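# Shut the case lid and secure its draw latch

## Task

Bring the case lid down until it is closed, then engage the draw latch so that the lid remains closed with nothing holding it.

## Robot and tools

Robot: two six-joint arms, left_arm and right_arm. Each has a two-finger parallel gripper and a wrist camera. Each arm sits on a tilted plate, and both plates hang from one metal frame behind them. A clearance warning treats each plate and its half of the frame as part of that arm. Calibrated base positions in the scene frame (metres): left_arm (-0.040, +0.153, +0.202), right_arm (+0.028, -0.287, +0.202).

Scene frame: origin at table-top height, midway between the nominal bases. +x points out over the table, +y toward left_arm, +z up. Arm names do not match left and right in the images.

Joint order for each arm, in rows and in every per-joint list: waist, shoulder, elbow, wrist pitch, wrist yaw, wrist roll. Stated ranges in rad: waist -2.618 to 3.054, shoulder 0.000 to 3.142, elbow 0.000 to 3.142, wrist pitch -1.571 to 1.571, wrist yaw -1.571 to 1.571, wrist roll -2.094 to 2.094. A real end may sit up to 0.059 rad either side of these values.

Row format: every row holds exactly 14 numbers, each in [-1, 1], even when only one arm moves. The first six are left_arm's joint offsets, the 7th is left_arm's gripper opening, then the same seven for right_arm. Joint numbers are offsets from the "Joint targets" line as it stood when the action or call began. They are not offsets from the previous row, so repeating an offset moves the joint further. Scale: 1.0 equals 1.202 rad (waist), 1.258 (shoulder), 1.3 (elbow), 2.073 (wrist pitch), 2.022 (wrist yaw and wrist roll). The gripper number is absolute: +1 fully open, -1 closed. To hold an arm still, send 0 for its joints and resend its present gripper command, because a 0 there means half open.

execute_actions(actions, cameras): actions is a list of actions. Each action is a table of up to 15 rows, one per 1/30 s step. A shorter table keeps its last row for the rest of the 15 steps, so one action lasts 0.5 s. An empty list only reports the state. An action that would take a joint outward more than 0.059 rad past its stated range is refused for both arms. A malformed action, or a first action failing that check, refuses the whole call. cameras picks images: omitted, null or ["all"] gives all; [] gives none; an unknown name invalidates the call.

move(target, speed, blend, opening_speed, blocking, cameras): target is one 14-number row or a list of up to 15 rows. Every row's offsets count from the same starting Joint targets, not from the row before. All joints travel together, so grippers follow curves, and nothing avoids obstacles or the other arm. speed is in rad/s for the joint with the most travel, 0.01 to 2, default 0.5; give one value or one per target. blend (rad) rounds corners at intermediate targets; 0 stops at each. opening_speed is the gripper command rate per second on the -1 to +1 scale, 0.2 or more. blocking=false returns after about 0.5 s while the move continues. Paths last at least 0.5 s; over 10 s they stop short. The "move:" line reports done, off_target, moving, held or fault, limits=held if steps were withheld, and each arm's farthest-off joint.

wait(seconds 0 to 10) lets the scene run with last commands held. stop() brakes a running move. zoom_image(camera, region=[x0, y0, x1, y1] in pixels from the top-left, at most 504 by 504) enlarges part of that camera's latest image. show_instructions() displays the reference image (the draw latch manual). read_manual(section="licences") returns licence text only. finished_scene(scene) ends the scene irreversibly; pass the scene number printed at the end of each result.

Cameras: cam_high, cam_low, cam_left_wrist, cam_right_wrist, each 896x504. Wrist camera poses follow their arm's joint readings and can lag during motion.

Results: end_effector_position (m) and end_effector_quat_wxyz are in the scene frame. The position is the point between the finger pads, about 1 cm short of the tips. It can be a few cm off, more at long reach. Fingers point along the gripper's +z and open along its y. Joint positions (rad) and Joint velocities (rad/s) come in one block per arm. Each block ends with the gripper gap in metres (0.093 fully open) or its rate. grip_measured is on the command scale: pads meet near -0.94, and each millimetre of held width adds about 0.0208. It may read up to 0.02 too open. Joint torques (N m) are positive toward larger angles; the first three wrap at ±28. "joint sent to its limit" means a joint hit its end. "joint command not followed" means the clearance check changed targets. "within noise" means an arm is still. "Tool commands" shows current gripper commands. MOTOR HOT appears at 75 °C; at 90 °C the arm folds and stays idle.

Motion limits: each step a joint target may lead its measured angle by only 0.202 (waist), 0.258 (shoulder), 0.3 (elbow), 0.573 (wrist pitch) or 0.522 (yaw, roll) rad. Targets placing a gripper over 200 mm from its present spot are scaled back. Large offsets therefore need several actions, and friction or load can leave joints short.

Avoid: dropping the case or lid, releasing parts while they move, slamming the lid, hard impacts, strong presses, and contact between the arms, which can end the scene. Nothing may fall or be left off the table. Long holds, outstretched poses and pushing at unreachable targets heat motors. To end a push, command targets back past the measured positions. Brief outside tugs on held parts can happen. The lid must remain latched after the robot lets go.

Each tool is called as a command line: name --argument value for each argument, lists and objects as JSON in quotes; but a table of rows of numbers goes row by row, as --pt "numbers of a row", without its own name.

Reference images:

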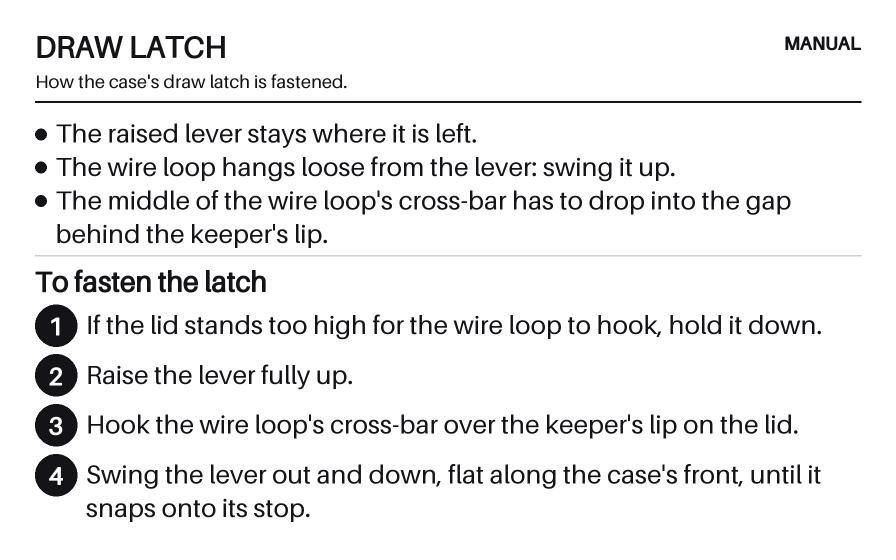

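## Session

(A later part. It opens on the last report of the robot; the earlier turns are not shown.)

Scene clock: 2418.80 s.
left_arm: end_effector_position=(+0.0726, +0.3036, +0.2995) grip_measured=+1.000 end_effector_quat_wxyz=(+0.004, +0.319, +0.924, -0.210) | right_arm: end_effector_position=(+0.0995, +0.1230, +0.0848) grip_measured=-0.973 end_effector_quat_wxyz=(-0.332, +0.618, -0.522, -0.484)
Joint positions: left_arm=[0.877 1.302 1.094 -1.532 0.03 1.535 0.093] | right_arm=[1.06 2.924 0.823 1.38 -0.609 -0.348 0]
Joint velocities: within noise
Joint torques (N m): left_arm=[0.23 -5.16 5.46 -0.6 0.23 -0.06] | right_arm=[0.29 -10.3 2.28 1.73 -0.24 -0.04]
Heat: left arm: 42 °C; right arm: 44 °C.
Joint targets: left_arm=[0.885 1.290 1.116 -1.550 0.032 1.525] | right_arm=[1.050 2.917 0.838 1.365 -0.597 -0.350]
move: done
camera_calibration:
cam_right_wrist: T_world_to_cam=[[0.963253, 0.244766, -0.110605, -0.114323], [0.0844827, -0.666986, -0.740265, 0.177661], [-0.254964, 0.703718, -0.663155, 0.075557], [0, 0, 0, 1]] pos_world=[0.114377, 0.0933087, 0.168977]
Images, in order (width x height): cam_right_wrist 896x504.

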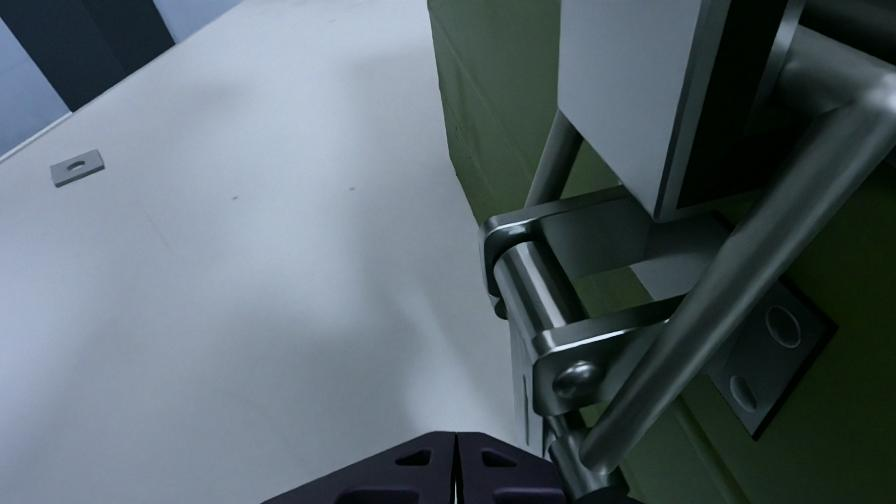

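move --target '[0,0,0,0,0,0,1,-0.0250,0,0,0,0.0445,0,-1]' --speed 0.1 --cameras '["cam_right_wrist"]'

Scene clock: 2424.27 s.
left_arm: end_effector_position=(+0.0726, +0.3036, +0.2995) grip_measured=+1.000 end_effector_quat_wxyz=(+0.004, +0.319, +0.924, -0.210) | right_arm: end_effector_position=(+0.1107, +0.1194, +0.0770) grip_measured=-0.973 end_effector_quat_wxyz=(-0.330, +0.611, -0.545, -0.469)
Joint positions: left_arm=[0.877 1.302 1.094 -1.532 0.03 1.535 0.093] | right_arm=[1.037 2.924 0.823 1.354 -0.579 -0.348 0]
Joint velocities: within noise
Joint torques (N m): left_arm=[0.21 -5.16 5.45 -0.6 0.24 -0.06] | right_arm=[-0.1 -10.13 2.26 1.97 0.37 -0.06]
Heat: left arm: 42 °C; right arm: 45 °C.
Joint targets: left_arm=[0.885 1.290 1.116 -1.550 0.032 1.525] | right_arm=[1.020 2.917 0.838 1.365 -0.507 -0.350]
move: off_target (right_arm); right_arm: the wrist yaw is farthest, 0.071 rad from its target
camera_calibration:
cam_right_wrist: T_world_to_cam=[[0.972456, 0.19793, -0.1231, -0.119485], [0.0507552, -0.695267, -0.716957, 0.173931], [-0.227495, 0.690961, -0.686162, 0.0760234], [0, 0, 0, 1]] pos_world=[0.124661, 0.0920494, 0.162157]
Images, in order (width x height): cam_right_wrist 896x504.

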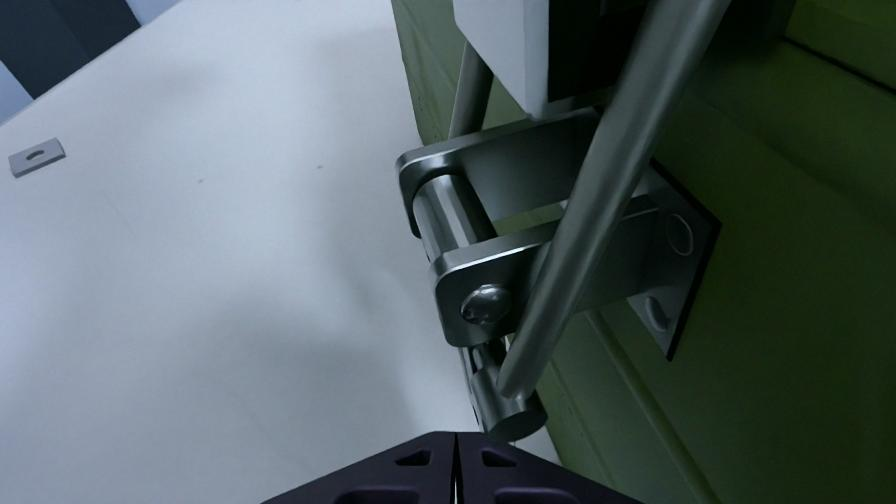

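move --pt "0 0 0 0 0 0 1 0.0940 0.0143 -0.07 0.0690 -0.0124 0 -1" --pt "0 0 0 0 0 0 1 0.1276 -0.2538 -0.18 -0.0176 0.0034 0 -1" --pt "0 0 0 0 0 0 1 0.2296 -0.3418 -0.1992 -0.1606 0.2834 0.1306 -1" --speed 0.4 --blend 0.02 --cameras '["cam_right_wrist"]'

zoom_image --camera "cam_right_wrist" --region '[280, 60, 560, 420]'

Scene clock: 2435.80 s.
left_arm: end_effector_position=(+0.0726, +0.3036, +0.2995) grip_measured=+1.000 end_effector_quat_wxyz=(+0.004, +0.319, +0.924, -0.210) | right_arm: end_effector_position=(+0.1155, +0.0891, +0.1171) grip_measured=-0.973 end_effector_quat_wxyz=(+0.342, -0.562, +0.699, +0.279)
Joint positions: left_arm=[0.877 1.302 1.094 -1.532 0.03 1.535 0.093] | right_arm=[1.289 2.52 0.586 1.047 0.052 -0.095 0]
Joint velocities: within noise
Joint torques (N m): left_arm=[0.23 -5.14 5.45 -0.6 0.22 -0.06] | right_arm=[1.33 -11.28 1.57 1.76 0.06 0.05]
Heat: left arm: 42 °C; right arm: 46 °C.
Joint targets: left_arm=[0.885 1.290 1.116 -1.550 0.032 1.525] | right_arm=[1.296 2.488 0.579 1.032 0.066 -0.086]
move: done
camera_calibration:
cam_right_wrist: T_world_to_cam=[[0.978277, -0.205968, -0.0234649, -0.0896392], [-0.191828, -0.856534, -0.479116, 0.195874], [0.0785841, 0.47321, -0.877438, 0.132056], [0, 0, 0, 1]] pos_world=[0.114889, 0.0868197, 0.207614]
Images, in order (width x height): cam_right_wrist 896x504.

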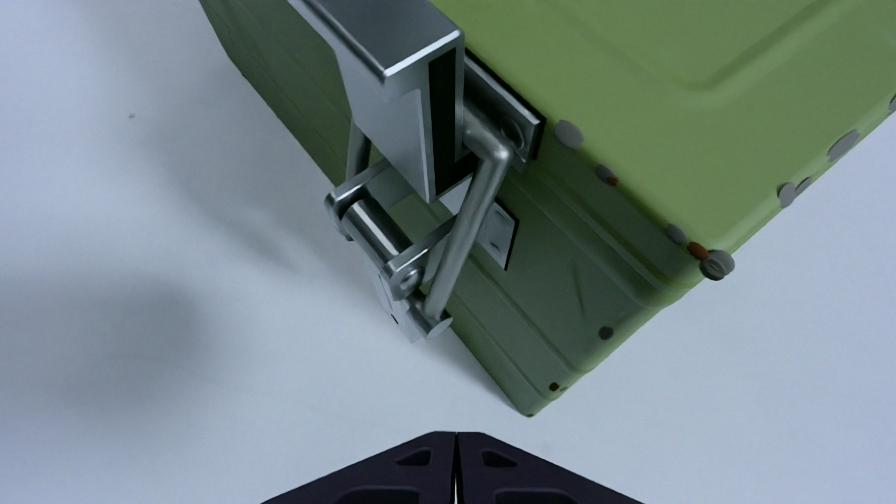

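Scaled by 1.400 from the camera's 896x504 image, which has a finer 1280x720 frame.

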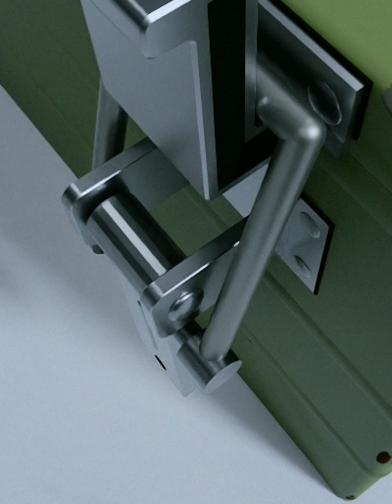

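finished_scene --scene 1

The scene is finished: the task was done.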